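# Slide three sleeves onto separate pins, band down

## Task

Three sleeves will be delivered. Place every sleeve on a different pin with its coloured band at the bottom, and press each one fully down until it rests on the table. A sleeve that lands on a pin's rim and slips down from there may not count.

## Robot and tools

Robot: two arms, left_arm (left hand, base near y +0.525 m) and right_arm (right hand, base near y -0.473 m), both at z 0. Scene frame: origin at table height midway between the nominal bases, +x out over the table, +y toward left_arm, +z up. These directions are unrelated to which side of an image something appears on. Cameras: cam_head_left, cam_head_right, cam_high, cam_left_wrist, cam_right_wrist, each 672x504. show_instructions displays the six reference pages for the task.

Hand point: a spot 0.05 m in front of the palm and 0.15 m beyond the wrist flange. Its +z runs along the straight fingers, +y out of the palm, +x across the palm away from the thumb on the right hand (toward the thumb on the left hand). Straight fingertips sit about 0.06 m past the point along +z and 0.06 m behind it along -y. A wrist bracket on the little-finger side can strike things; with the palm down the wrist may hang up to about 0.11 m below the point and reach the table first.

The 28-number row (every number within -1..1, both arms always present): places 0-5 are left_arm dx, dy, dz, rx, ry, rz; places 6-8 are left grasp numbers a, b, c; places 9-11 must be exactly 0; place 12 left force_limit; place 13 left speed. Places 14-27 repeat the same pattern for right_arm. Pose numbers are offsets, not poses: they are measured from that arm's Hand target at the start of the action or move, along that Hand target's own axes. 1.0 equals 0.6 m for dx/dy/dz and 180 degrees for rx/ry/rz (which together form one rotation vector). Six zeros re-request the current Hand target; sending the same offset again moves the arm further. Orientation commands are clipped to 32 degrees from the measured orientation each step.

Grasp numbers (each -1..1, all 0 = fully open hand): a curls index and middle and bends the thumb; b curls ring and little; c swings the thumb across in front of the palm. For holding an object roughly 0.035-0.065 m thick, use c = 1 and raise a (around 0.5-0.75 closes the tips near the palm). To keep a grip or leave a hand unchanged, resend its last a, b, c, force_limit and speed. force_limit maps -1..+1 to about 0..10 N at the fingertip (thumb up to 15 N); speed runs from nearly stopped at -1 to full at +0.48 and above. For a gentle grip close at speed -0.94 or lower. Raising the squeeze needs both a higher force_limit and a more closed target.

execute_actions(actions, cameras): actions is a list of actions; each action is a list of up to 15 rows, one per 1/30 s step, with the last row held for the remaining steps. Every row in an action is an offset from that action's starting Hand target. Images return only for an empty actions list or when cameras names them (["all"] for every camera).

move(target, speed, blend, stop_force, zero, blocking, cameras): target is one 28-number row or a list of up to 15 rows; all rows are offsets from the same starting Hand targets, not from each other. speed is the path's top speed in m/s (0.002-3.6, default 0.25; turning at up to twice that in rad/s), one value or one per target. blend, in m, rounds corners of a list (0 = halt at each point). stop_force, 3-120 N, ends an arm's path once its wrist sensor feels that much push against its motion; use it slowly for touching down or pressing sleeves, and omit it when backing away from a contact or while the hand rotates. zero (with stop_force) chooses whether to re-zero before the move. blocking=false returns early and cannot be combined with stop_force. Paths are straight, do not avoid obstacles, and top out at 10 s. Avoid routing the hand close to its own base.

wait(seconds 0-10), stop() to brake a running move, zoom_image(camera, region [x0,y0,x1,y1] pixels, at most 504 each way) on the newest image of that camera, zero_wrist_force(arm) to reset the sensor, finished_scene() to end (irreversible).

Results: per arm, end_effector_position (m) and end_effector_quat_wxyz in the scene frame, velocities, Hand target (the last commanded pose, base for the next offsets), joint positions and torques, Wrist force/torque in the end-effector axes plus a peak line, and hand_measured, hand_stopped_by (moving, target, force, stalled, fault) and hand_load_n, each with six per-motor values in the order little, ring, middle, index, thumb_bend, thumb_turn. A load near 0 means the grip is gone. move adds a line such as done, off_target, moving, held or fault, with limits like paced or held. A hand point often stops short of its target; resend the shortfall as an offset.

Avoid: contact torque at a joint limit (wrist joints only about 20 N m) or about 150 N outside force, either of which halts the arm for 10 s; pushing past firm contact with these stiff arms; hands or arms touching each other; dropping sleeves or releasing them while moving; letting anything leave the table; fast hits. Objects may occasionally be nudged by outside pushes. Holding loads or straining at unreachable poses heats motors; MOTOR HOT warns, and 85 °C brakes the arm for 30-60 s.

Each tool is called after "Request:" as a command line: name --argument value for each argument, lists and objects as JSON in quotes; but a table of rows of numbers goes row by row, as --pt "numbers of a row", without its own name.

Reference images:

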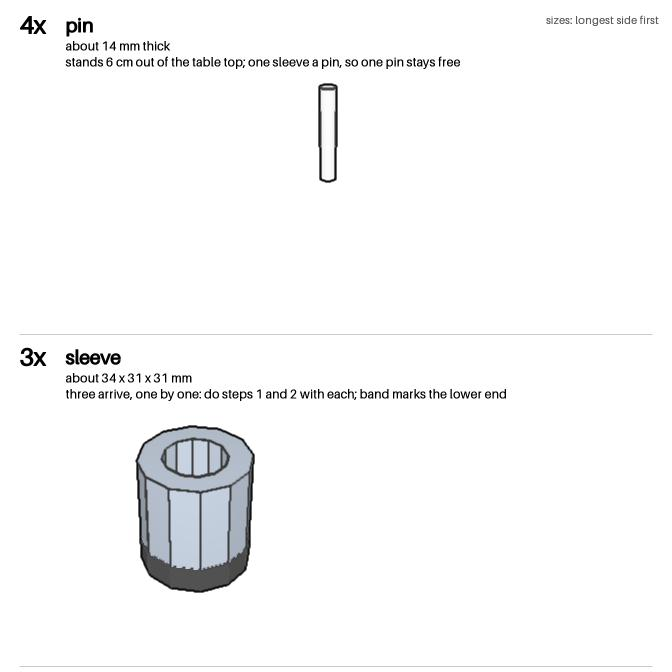

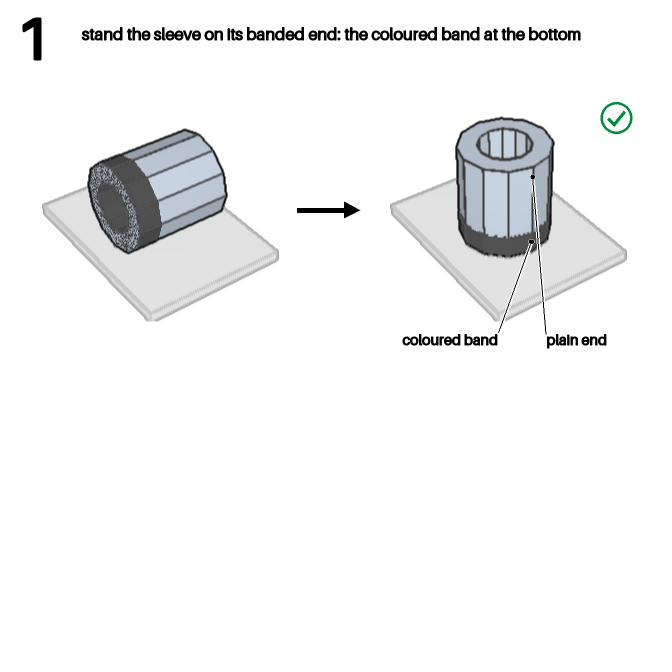

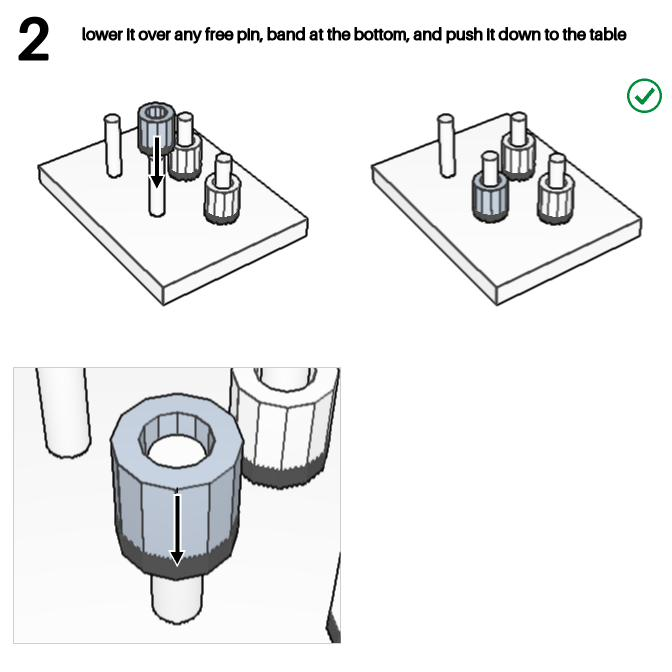

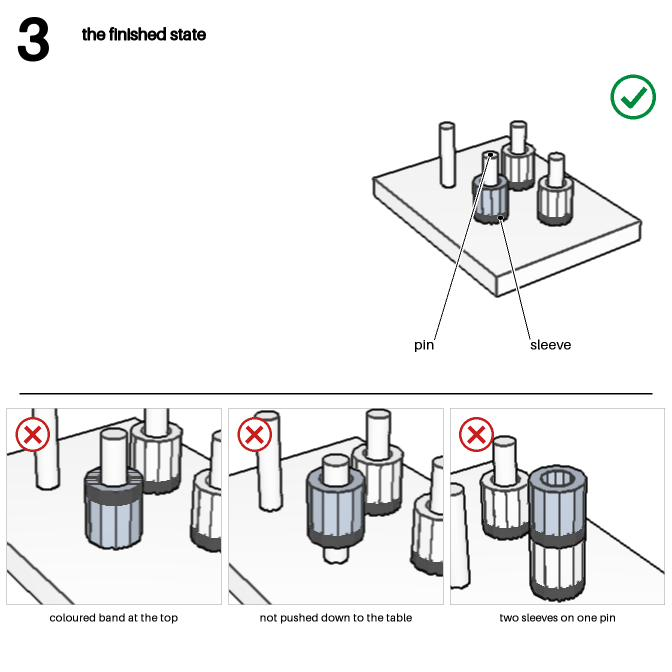

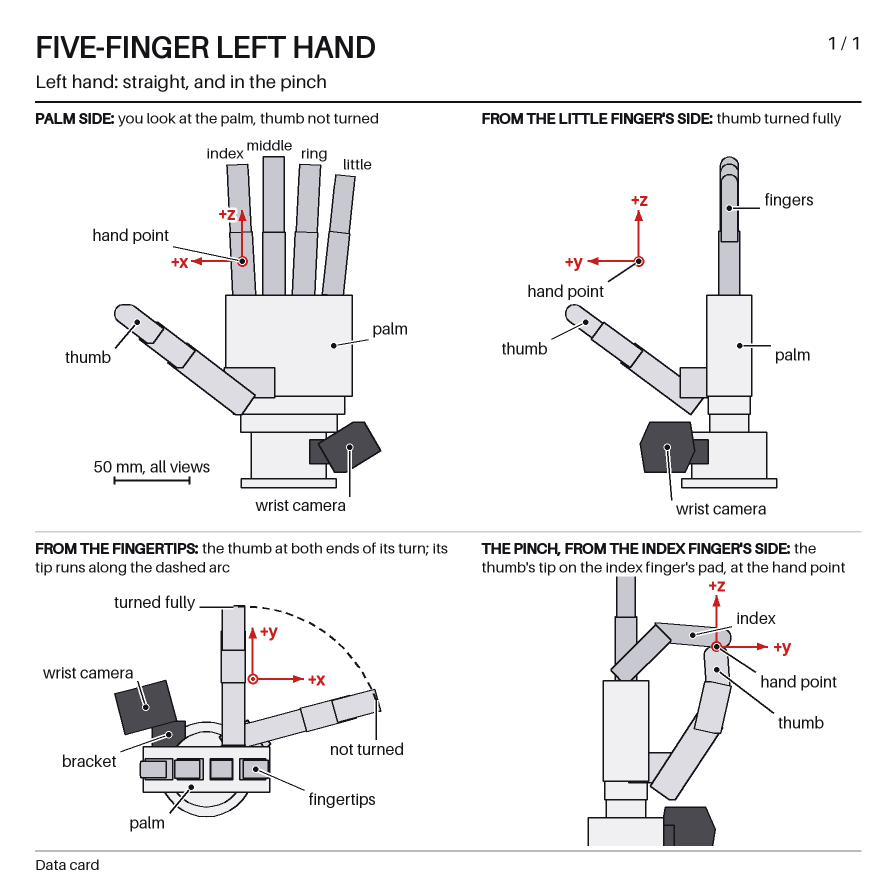

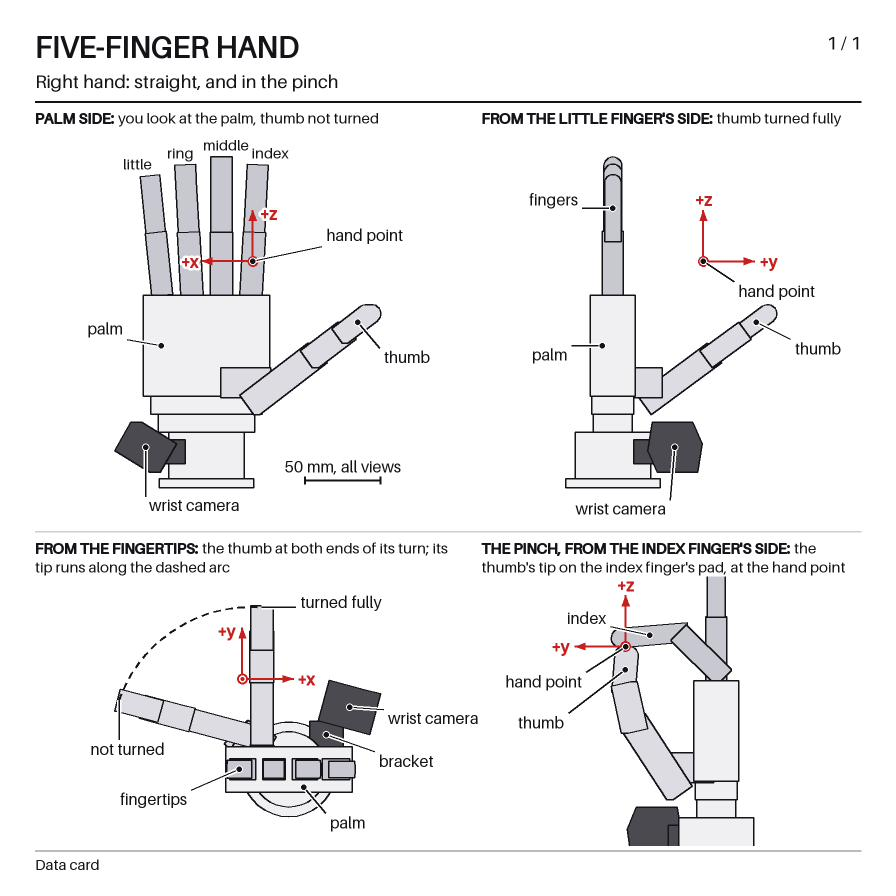

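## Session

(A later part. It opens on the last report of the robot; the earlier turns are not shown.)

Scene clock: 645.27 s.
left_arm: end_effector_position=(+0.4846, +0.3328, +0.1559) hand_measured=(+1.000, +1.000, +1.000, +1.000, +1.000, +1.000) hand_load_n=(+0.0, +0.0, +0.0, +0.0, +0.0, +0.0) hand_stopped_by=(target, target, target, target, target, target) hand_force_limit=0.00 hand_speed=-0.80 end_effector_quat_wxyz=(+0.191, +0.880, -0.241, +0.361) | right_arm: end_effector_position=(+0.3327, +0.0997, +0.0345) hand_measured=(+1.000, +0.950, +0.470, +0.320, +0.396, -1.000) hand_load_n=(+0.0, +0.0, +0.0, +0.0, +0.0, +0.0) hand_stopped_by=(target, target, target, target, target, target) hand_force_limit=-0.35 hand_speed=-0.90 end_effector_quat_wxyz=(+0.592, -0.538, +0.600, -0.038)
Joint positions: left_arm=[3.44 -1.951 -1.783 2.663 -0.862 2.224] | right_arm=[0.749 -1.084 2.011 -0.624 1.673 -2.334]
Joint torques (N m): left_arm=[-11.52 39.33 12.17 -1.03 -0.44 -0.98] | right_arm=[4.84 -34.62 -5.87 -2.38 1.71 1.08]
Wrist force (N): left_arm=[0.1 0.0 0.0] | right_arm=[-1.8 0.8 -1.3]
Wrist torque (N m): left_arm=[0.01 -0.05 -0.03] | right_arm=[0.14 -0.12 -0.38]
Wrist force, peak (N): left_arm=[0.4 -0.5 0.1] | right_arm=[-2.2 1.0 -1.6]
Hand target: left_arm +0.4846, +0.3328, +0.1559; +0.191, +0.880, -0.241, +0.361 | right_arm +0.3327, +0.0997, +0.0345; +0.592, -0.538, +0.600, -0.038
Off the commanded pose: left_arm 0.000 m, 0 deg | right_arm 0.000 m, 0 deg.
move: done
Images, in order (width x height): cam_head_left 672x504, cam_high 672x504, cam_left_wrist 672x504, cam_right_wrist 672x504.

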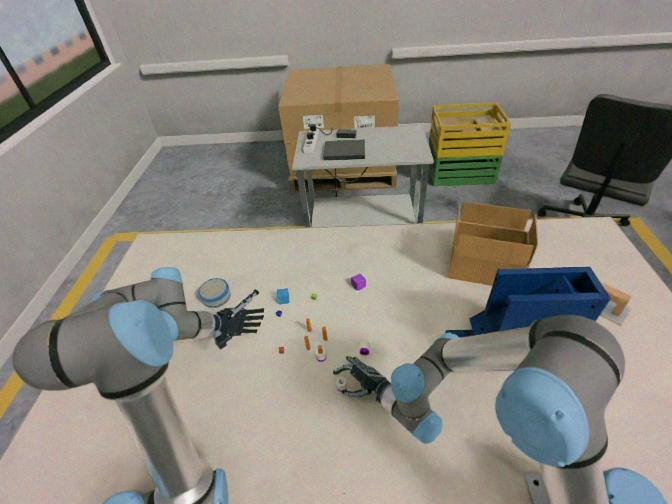

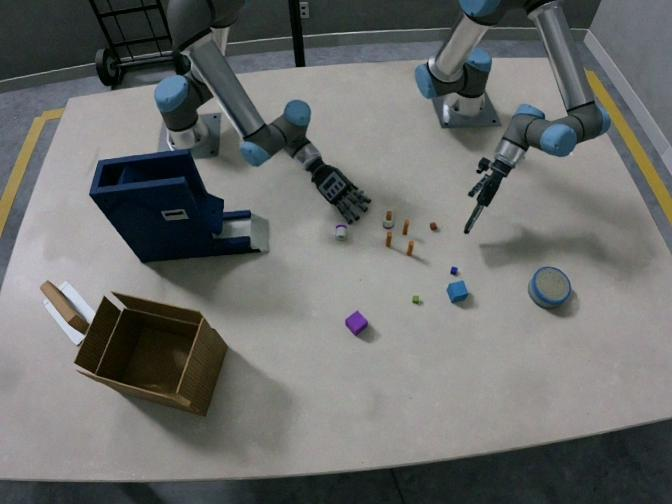

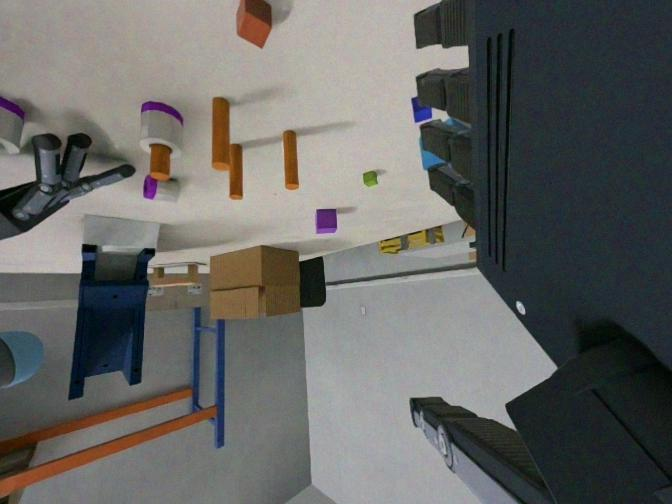

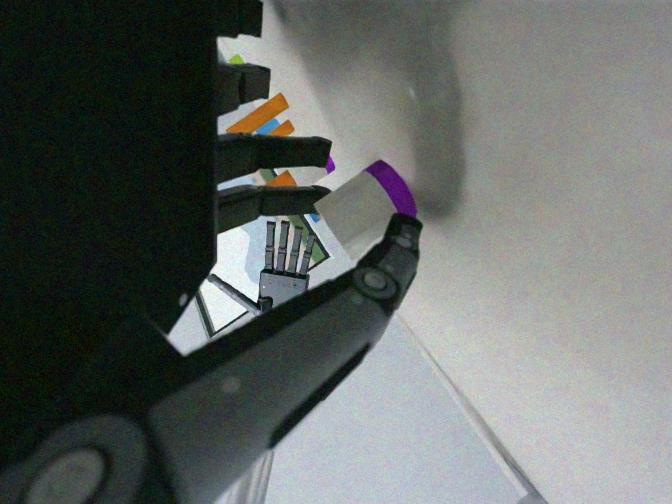

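Request:
move --pt "0 0 0 0 0 0 0 0 0 0 0 0 0 -0.8 -0.0033 0.0147 0.0047 0 0.0933 -0.2137 0.34 0 1 0 0 0 -0.35 -0.9" --pt "0 0 0 0 0 0 0 0 0 0 0 0 0 -0.8 -0.0033 0.0147 0.0047 0 0.0933 -0.2137 0.6 0 1 0 0 0 -0.35 -0.92" --speed 0.12 --cameras '["cam_high","cam_right_wrist","cam_head_left"]'

Request:
zoom_image --camera "cam_right_wrist" --region '[250, 60, 550, 300]'

Request:
zoom_image --camera "cam_head_left" --region '[310, 350, 380, 400]'

Scene clock: 666.50 s.
left_arm: end_effector_position=(+0.4846, +0.3328, +0.1559) hand_measured=(+1.000, +1.000, +1.000, +1.000, +1.000, +1.000) hand_load_n=(+0.0, +0.0, +0.0, +0.0, +0.0, +0.0) hand_stopped_by=(target, target, target, target, target, target) hand_force_limit=0.00 hand_speed=-0.80 end_effector_quat_wxyz=(+0.191, +0.880, -0.241, +0.361) | right_arm: end_effector_position=(+0.3289, +0.1065, +0.0290) hand_measured=(+1.000, +0.910, +0.114, +0.076, +0.258, -1.000) hand_load_n=(+0.0, +0.0, +6.0, +4.0, +6.5, -0.5) hand_stopped_by=(target, target, force, force, force, target) hand_force_limit=-0.35 hand_speed=-0.92 end_effector_quat_wxyz=(-0.454, +0.693, -0.468, +0.307)
Joint positions: left_arm=[3.44 -1.951 -1.783 2.663 -0.862 2.224] | right_arm=[0.956 -1.012 1.704 -0.207 2.114 -2.875]
Joint torques (N m): left_arm=[-12 39.76 12.43 -1.13 -0.46 -0.93] | right_arm=[-6.98 -59.86 -9.21 -1.86 0.45 -1.19]
Wrist force (N): left_arm=[0.2 -0.2 -0.1] | right_arm=[-0.1 0.5 -1.3]
Wrist torque (N m): left_arm=[-0.01 -0.06 -0.03] | right_arm=[0.21 -0.11 0.01]
Wrist force, peak (N): left_arm=[0.6 -0.3 0.0] | right_arm=[-2.1 1.5 -1.7]
Hand target: left_arm +0.4846, +0.3328, +0.1559; +0.191, +0.880, -0.241, +0.361 | right_arm +0.3289, +0.1065, +0.0290; -0.454, +0.693, -0.468, +0.307
Off the commanded pose: left_arm 0.000 m, 0 deg | right_arm 0.000 m, 0 deg.
move: done
Images, in order (width x height): cam_head_left 672x504, cam_high 672x504, cam_right_wrist 672x504.

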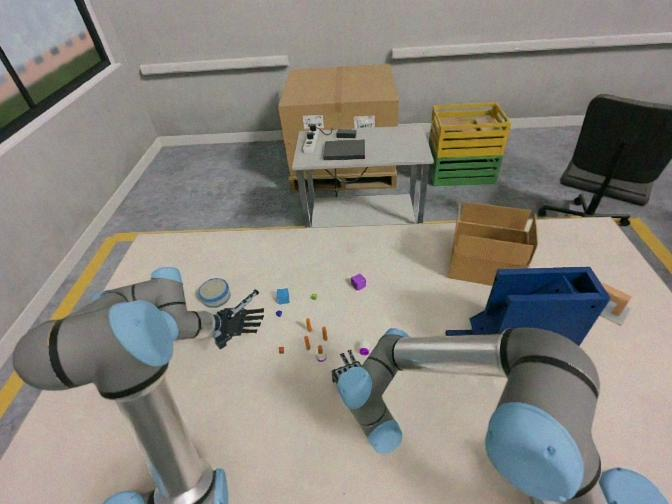

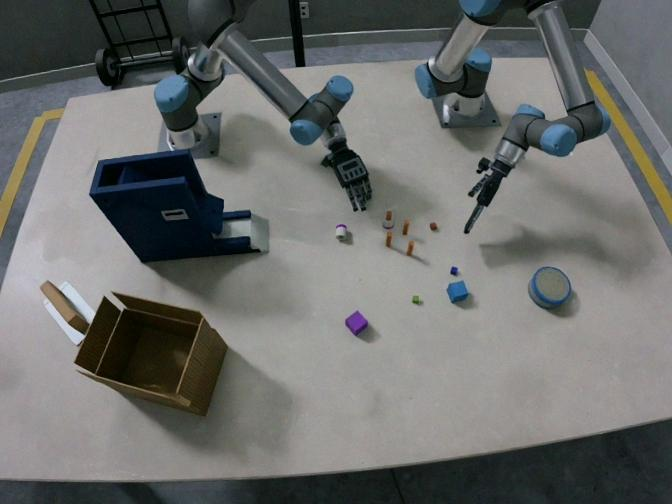

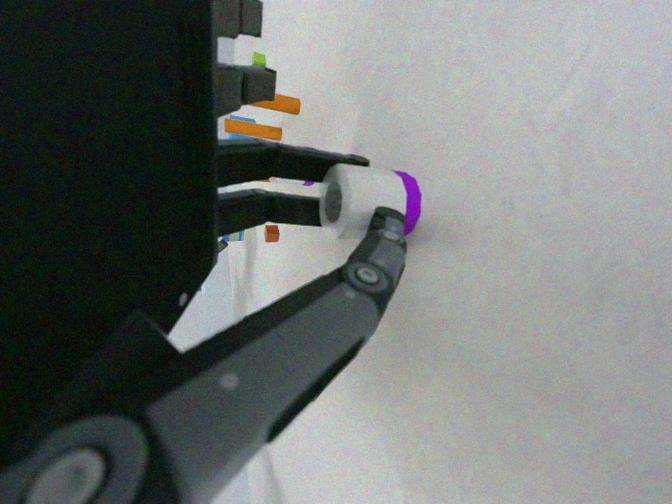

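Scaled by 1.680 from the camera's 672x504 image, which has a finer 960x720 frame.

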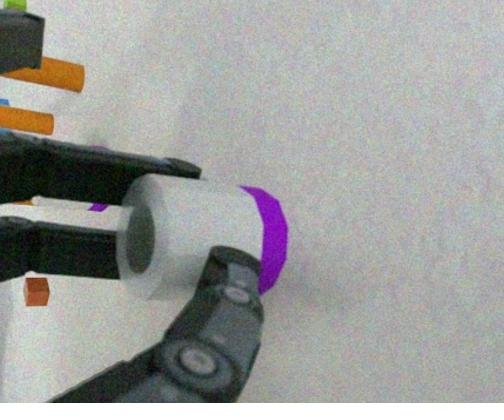

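Scaled by 7.200 from the camera's 672x504 image, which has a finer 960x720 frame.

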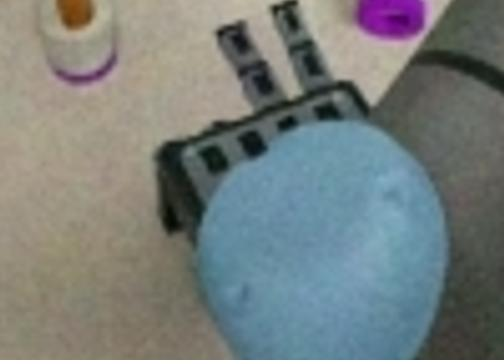

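Request:
move --pt "0 0 0 0 0 0 0 0 0 0 0 0 0 -0.8 0 -0.1298 -0.0567 0 0 0 0.6 0 1 0 0 0 -0.35 -0.92" --pt "0 0 0 0 0 0 0 0 0 0 0 0 0 -0.8 0.025 -0.2468 0.2173 0 -0.1934 -0.0844 0.6 0 1 0 0 0 -0.35 -0.92" --speed '[0.08, 0.2]' --blend '[0.02, 0]' --cameras '["all"]'

Request:
zoom_image --camera "cam_right_wrist" --region '[250, 60, 550, 300]'

Request:
zoom_image --camera "cam_high" --region '[360, 180, 430, 260]'

Request:
zoom_image --camera "cam_left_wrist" --region '[140, 80, 320, 260]'

Scene clock: 676.17 s.
left_arm: end_effector_position=(+0.4846, +0.3328, +0.1559) hand_measured=(+1.000, +1.000, +1.000, +1.000, +1.000, +1.000) hand_load_n=(-0.5, +0.0, +0.0, +0.0, +0.0, +0.0) hand_stopped_by=(target, target, target, target, target, target) hand_force_limit=0.00 hand_speed=-0.80 end_effector_quat_wxyz=(+0.191, +0.880, -0.241, +0.361) | right_arm: end_effector_position=(+0.5002, +0.1594, +0.1125) hand_measured=(+1.000, +0.910, +0.114, +0.076, +0.258, -1.000) hand_load_n=(+0.0, +0.0, +6.0, +4.0, +6.5, -0.5) hand_stopped_by=(target, target, force, force, force, target) hand_force_limit=-0.35 hand_speed=-0.92 end_effector_quat_wxyz=(-0.529, +0.808, -0.217, +0.142)
Joint positions: left_arm=[3.44 -1.951 -1.783 2.663 -0.862 2.224] | right_arm=[0.552 -0.871 1.209 0.117 1.144 -3.342]
Joint torques (N m): left_arm=[-11.33 40.15 12.74 -1.06 -0.32 -0.75] | right_arm=[-2.02 -60.69 -30.39 -0.34 -1.56 -0.64]
Wrist force (N): left_arm=[0.1 -0.3 0.0] | right_arm=[-0.5 0.7 -1.4]
Wrist torque (N m): left_arm=[-0.02 -0.04 -0.04] | right_arm=[0.23 -0.04 0.02]
Wrist force, peak (N): left_arm=[0.5 -0.5 -0.1] | right_arm=[0.3 1.3 -1.5]
Hand target: left_arm +0.4846, +0.3328, +0.1559; +0.191, +0.880, -0.241, +0.361 | right_arm +0.5003, +0.1594, +0.1126; -0.529, +0.808, -0.217, +0.142
Off the commanded pose: left_arm 0.000 m, 0 deg | right_arm 0.000 m, 0 deg.
move: done

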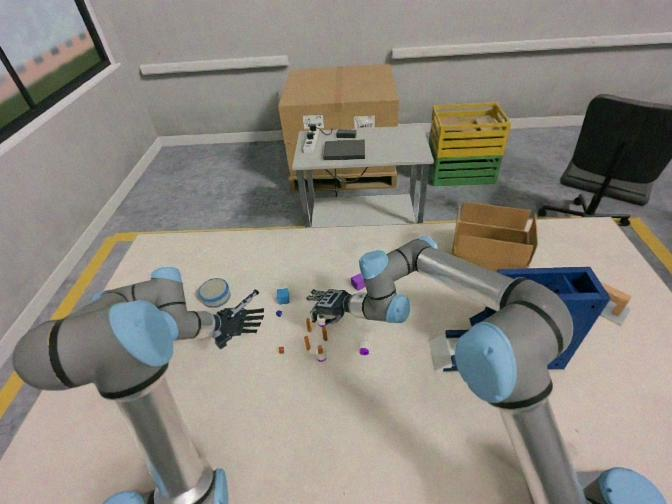

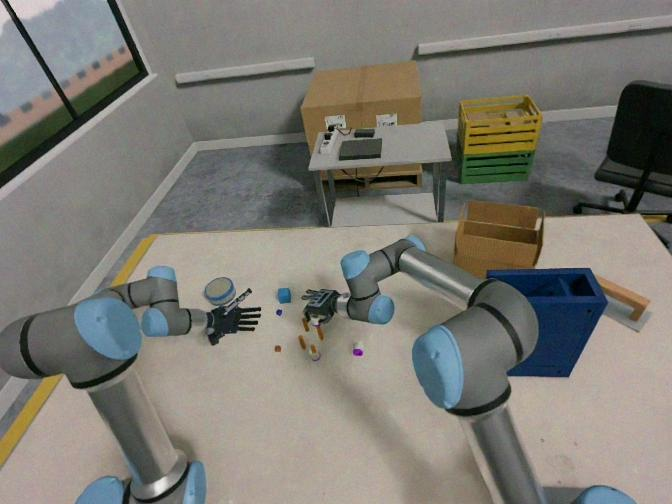

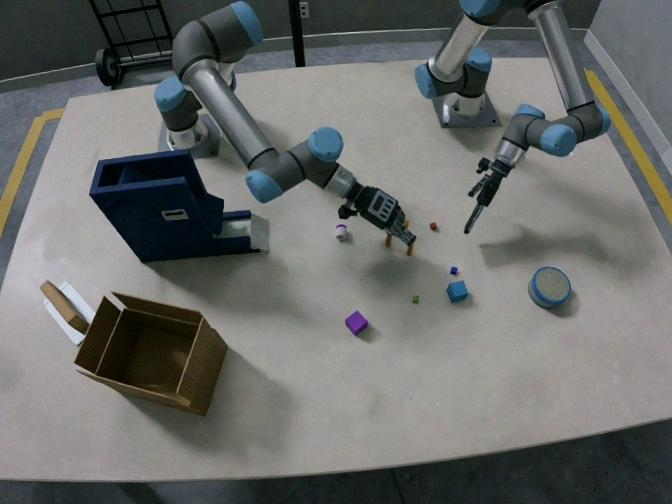

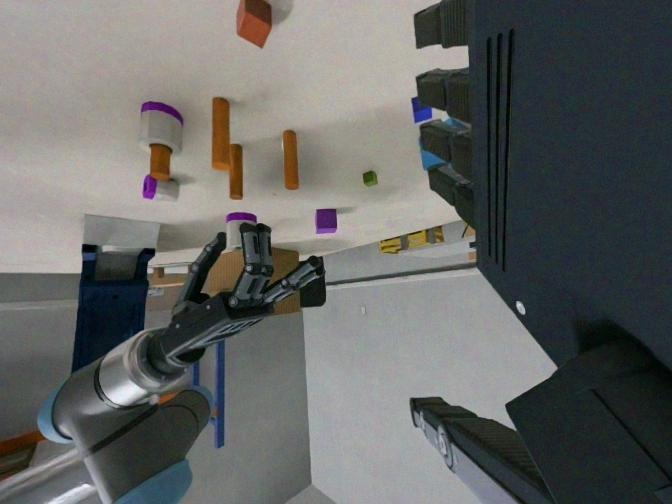

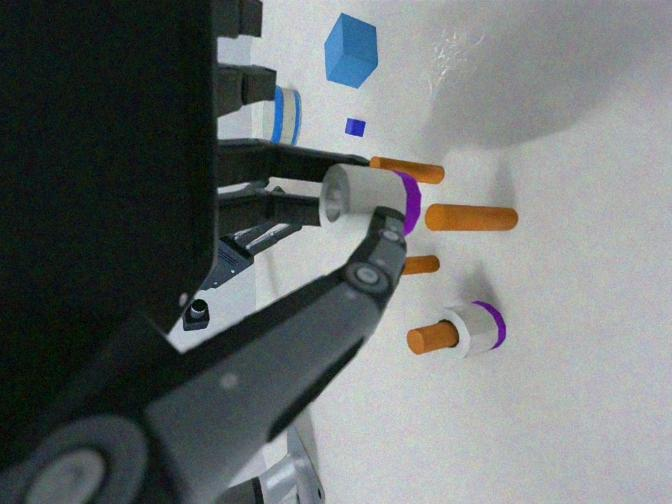

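Scaled by 1.680 from the camera's 672x504 image, which has a finer 960x720 frame.

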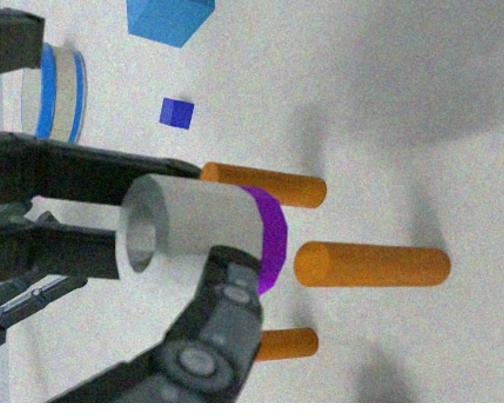

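Scaled by 6.300 from the camera's 672x504 image, which has a finer 960x720 frame.

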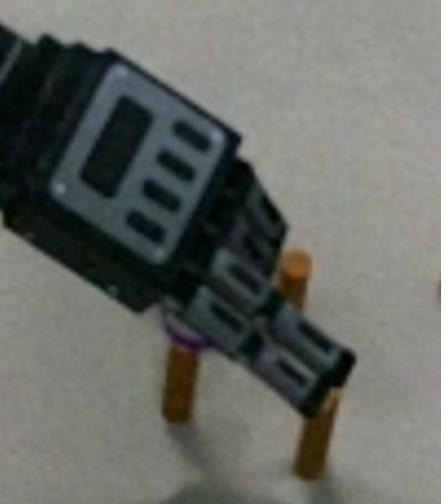

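Scaled by 2.800 from the camera's 672x504 image, which has a finer 960x720 frame.

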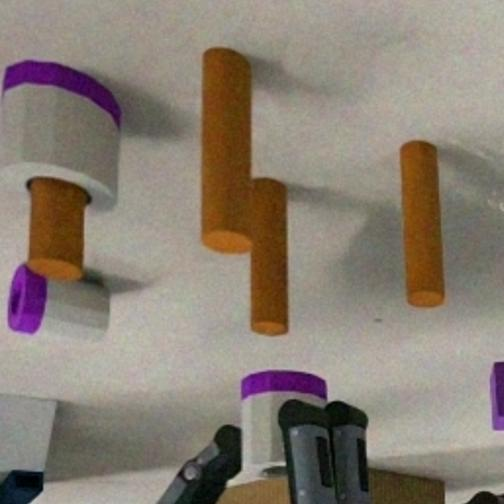

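Request:
zoom_image --camera "cam_high" --region '[374, 215, 410, 255]'

Request:
zoom_image --camera "cam_left_wrist" --region '[200, 130, 280, 260]'

Request:
zoom_image --camera "cam_right_wrist" --region '[310, 130, 530, 290]'

Request:
zoom_image --camera "cam_head_left" --region '[290, 280, 370, 370]'

Request:
zoom_image --camera "cam_head_right" --region '[280, 280, 360, 370]'

Scaled by 12.600 from the camera's 672x504 image, which has a finer 960x720 frame.

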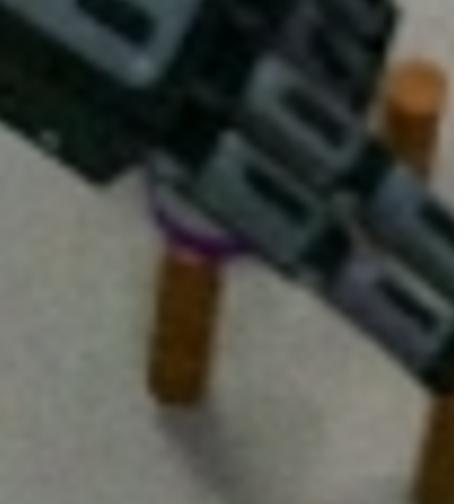

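Scaled by 3.877 from the camera's 672x504 image, which has a finer 960x720 frame.

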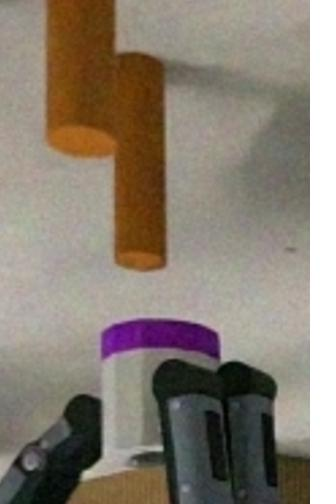

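Scaled by 2.291 from the camera's 672x504 image, which has a finer 960x720 frame.

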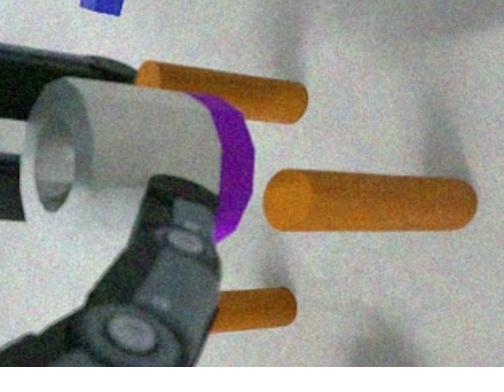

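Scaled by 5.600 from the camera's 672x504 image, which has a finer 960x720 frame.

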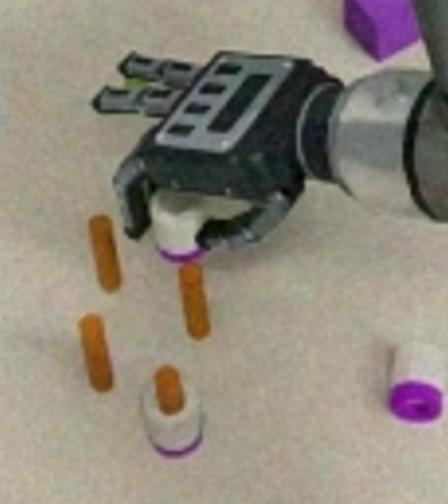

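Scaled by 5.600 from the camera's 672x504 image, which has a finer 960x720 frame.

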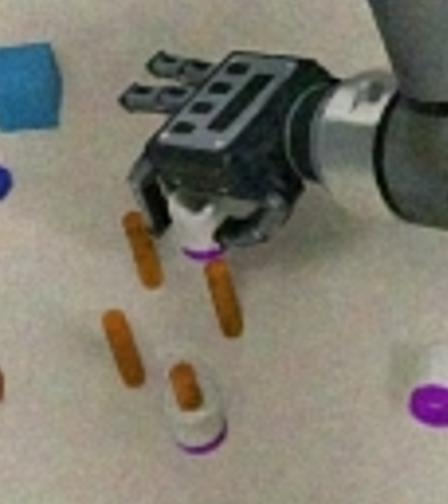

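Request:
move --target '[0,0,0,0,0,0, 0,0,0,0,0,0, 0,-0.8, -0.0053,0.0202,-0.0004,0,0,0, 0.6,0,1,0,0,0, -0.35,-0.92]' --speed 0.04 --cameras '["all"]'

Request:
zoom_image --camera "cam_high" --region '[374, 215, 410, 255]'

Request:
zoom_image --camera "cam_left_wrist" --region '[200, 130, 280, 260]'

Request:
zoom_image --camera "cam_right_wrist" --region '[310, 130, 530, 290]'

Request:
zoom_image --camera "cam_head_left" --region '[310, 300, 350, 345]'

Request:
zoom_image --camera "cam_head_right" --region '[300, 300, 340, 345]'

Scene clock: 693.43 s.
left_arm: end_effector_position=(+0.4846, +0.3328, +0.1559) hand_measured=(+1.000, +1.000, +1.000, +1.000, +1.000, +1.000) hand_load_n=(+0.0, +0.0, +0.0, +0.0, +0.0, +0.0) hand_stopped_by=(target, target, target, target, target, target) hand_force_limit=0.00 hand_speed=-0.80 end_effector_quat_wxyz=(+0.191, +0.880, -0.241, +0.361) | right_arm: end_effector_position=(+0.4950, +0.1566, +0.1015) hand_measured=(+1.000, +0.910, +0.114, +0.076, +0.258, -1.000) hand_load_n=(+0.0, +0.0, +6.0, +4.0, +6.5, +0.0) hand_stopped_by=(target, target, force, force, force, target) hand_force_limit=-0.35 hand_speed=-0.92 end_effector_quat_wxyz=(-0.529, +0.808, -0.217, +0.142) end_effector_velocity=(+0.000, +0.000, +0.001) end_effector_angular_velocity=(-0.001, +0.002, +0.000)
Joint positions: left_arm=[3.44 -1.951 -1.783 2.663 -0.862 2.224] | right_arm=[0.552 -0.875 1.246 0.083 1.144 -3.341]
Joint velocities: left_arm=[within noise] | right_arm=[0 0 -0.004 0.006 0 0.001]
Joint torques (N m): left_arm=[-10.77 39.69 12.13 -1.24 -0.13 -0.64] | right_arm=[5.24 -67.01 -33.22 1.93 1.57 1.06]
Wrist force (N): left_arm=[0.4 0.0 -0.1] | right_arm=[-0.6 0.4 -1.2]
Wrist torque (N m): left_arm=[0.02 -0.10 -0.02] | right_arm=[0.18 -0.02 -0.01]
Wrist force, peak (N): left_arm=[0.2 -0.5 0.3] | right_arm=[-0.4 0.4 -1.8]
Hand target: left_arm +0.4846, +0.3328, +0.1559; +0.191, +0.880, -0.241, +0.361 | right_arm +0.4950, +0.1566, +0.1016; -0.529, +0.808, -0.217, +0.142
Off the commanded pose: left_arm 0.000 m, 0 deg | right_arm 0.000 m, 0 deg.
move: done

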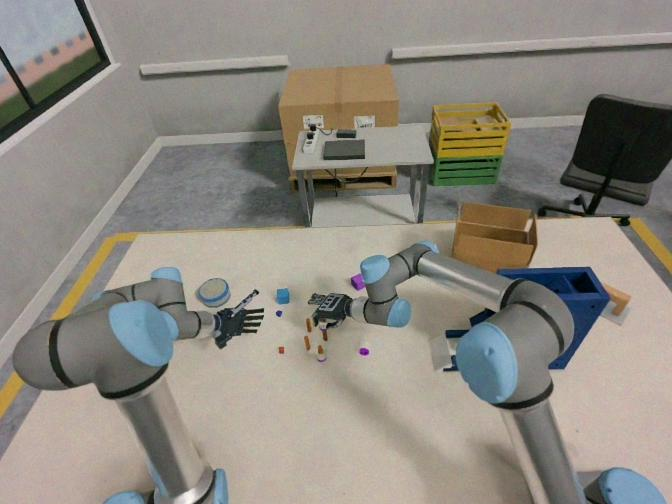

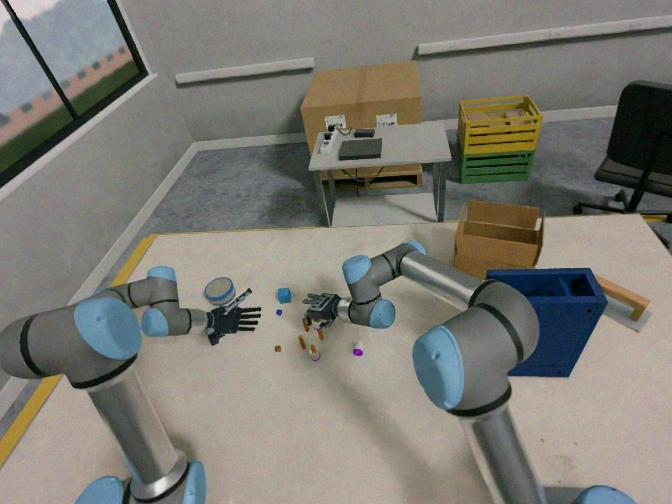

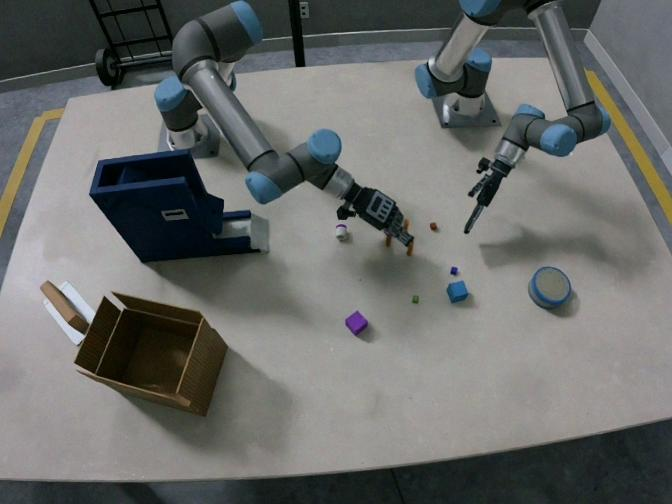

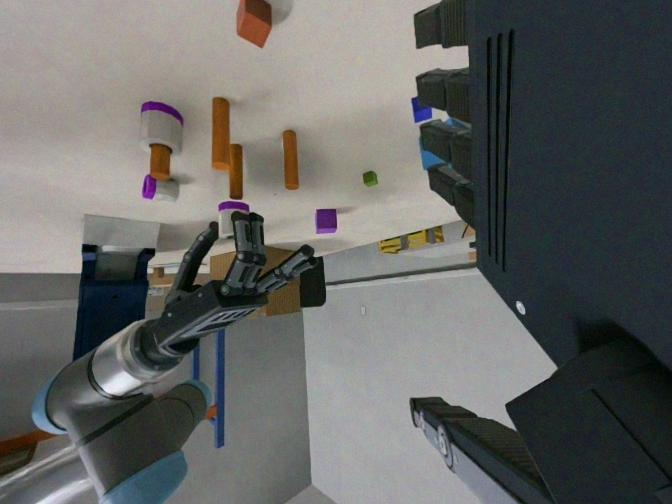

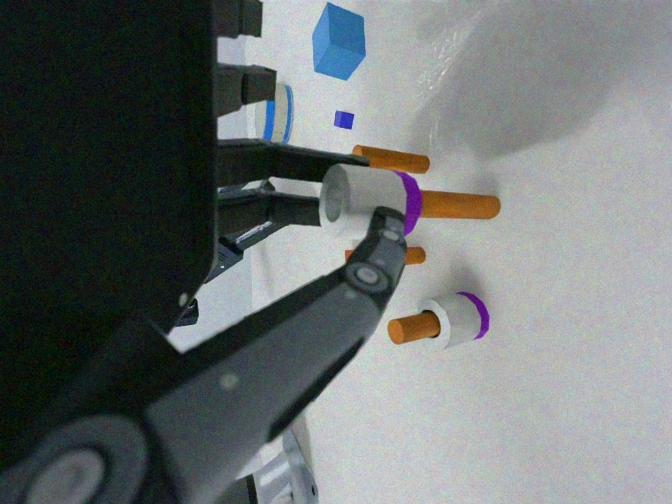

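Scaled by 12.600 from the camera's 672x504 image, which has a finer 960x720 frame.

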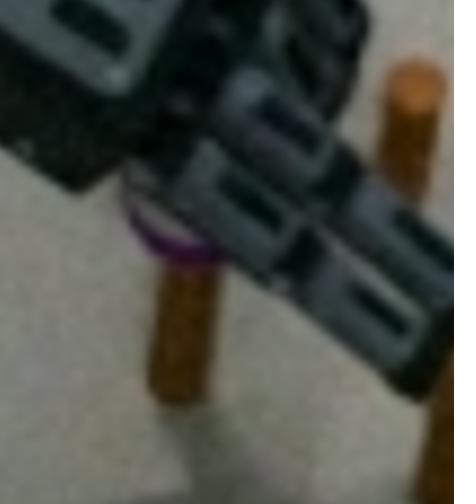

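Scaled by 3.877 from the camera's 672x504 image, which has a finer 960x720 frame.

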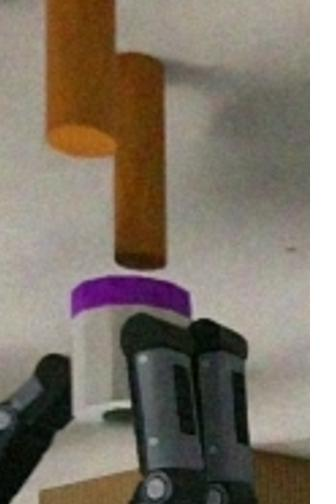

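Scaled by 2.291 from the camera's 672x504 image, which has a finer 960x720 frame.

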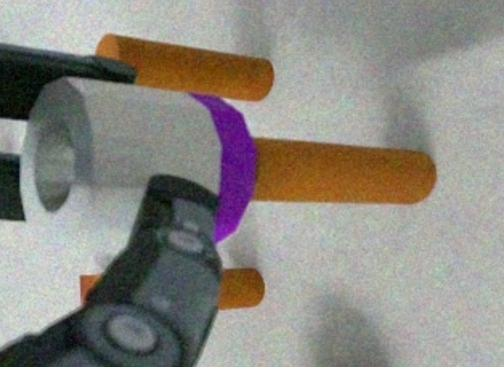

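Scaled by 11.200 from the camera's 672x504 image, which has a finer 960x720 frame.

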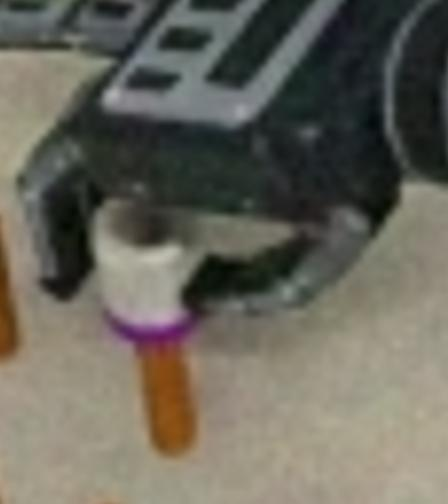

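Scaled by 11.200 from the camera's 672x504 image, which has a finer 960x720 frame.

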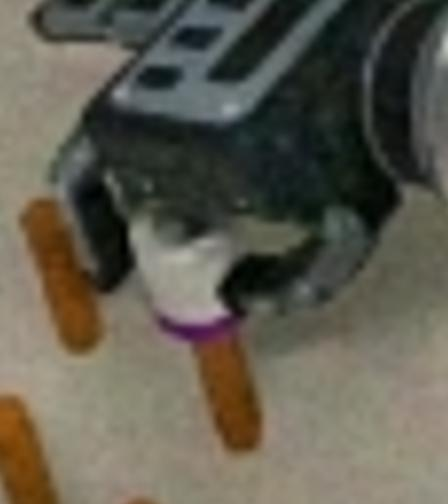

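Request:
zoom_image --camera "cam_right_wrist" --region '[310, 150, 430, 250]'

Request:
zoom_image --camera "cam_left_wrist" --region '[205, 165, 265, 255]'

Request:
zoom_image --camera "cam_head_left" --region '[314, 315, 336, 342]'

Scaled by 4.200 from the camera's 672x504 image, which has a finer 960x720 frame.

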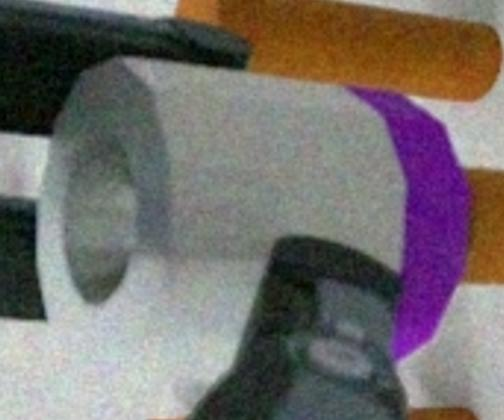

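Scaled by 5.600 from the camera's 672x504 image, which has a finer 960x720 frame.

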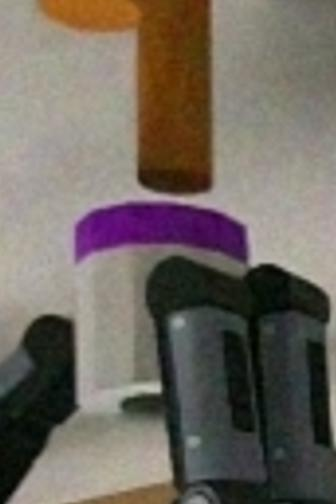

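Scaled by 18.667 from the camera's 672x504 image, which has a finer 960x720 frame.

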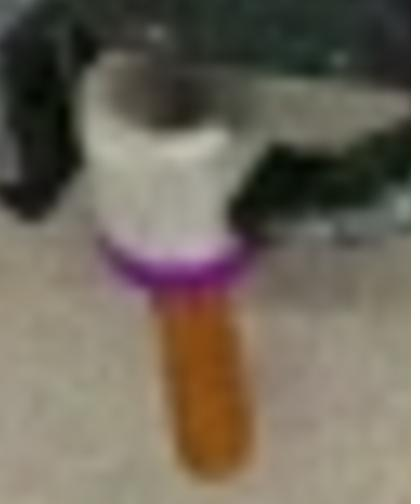

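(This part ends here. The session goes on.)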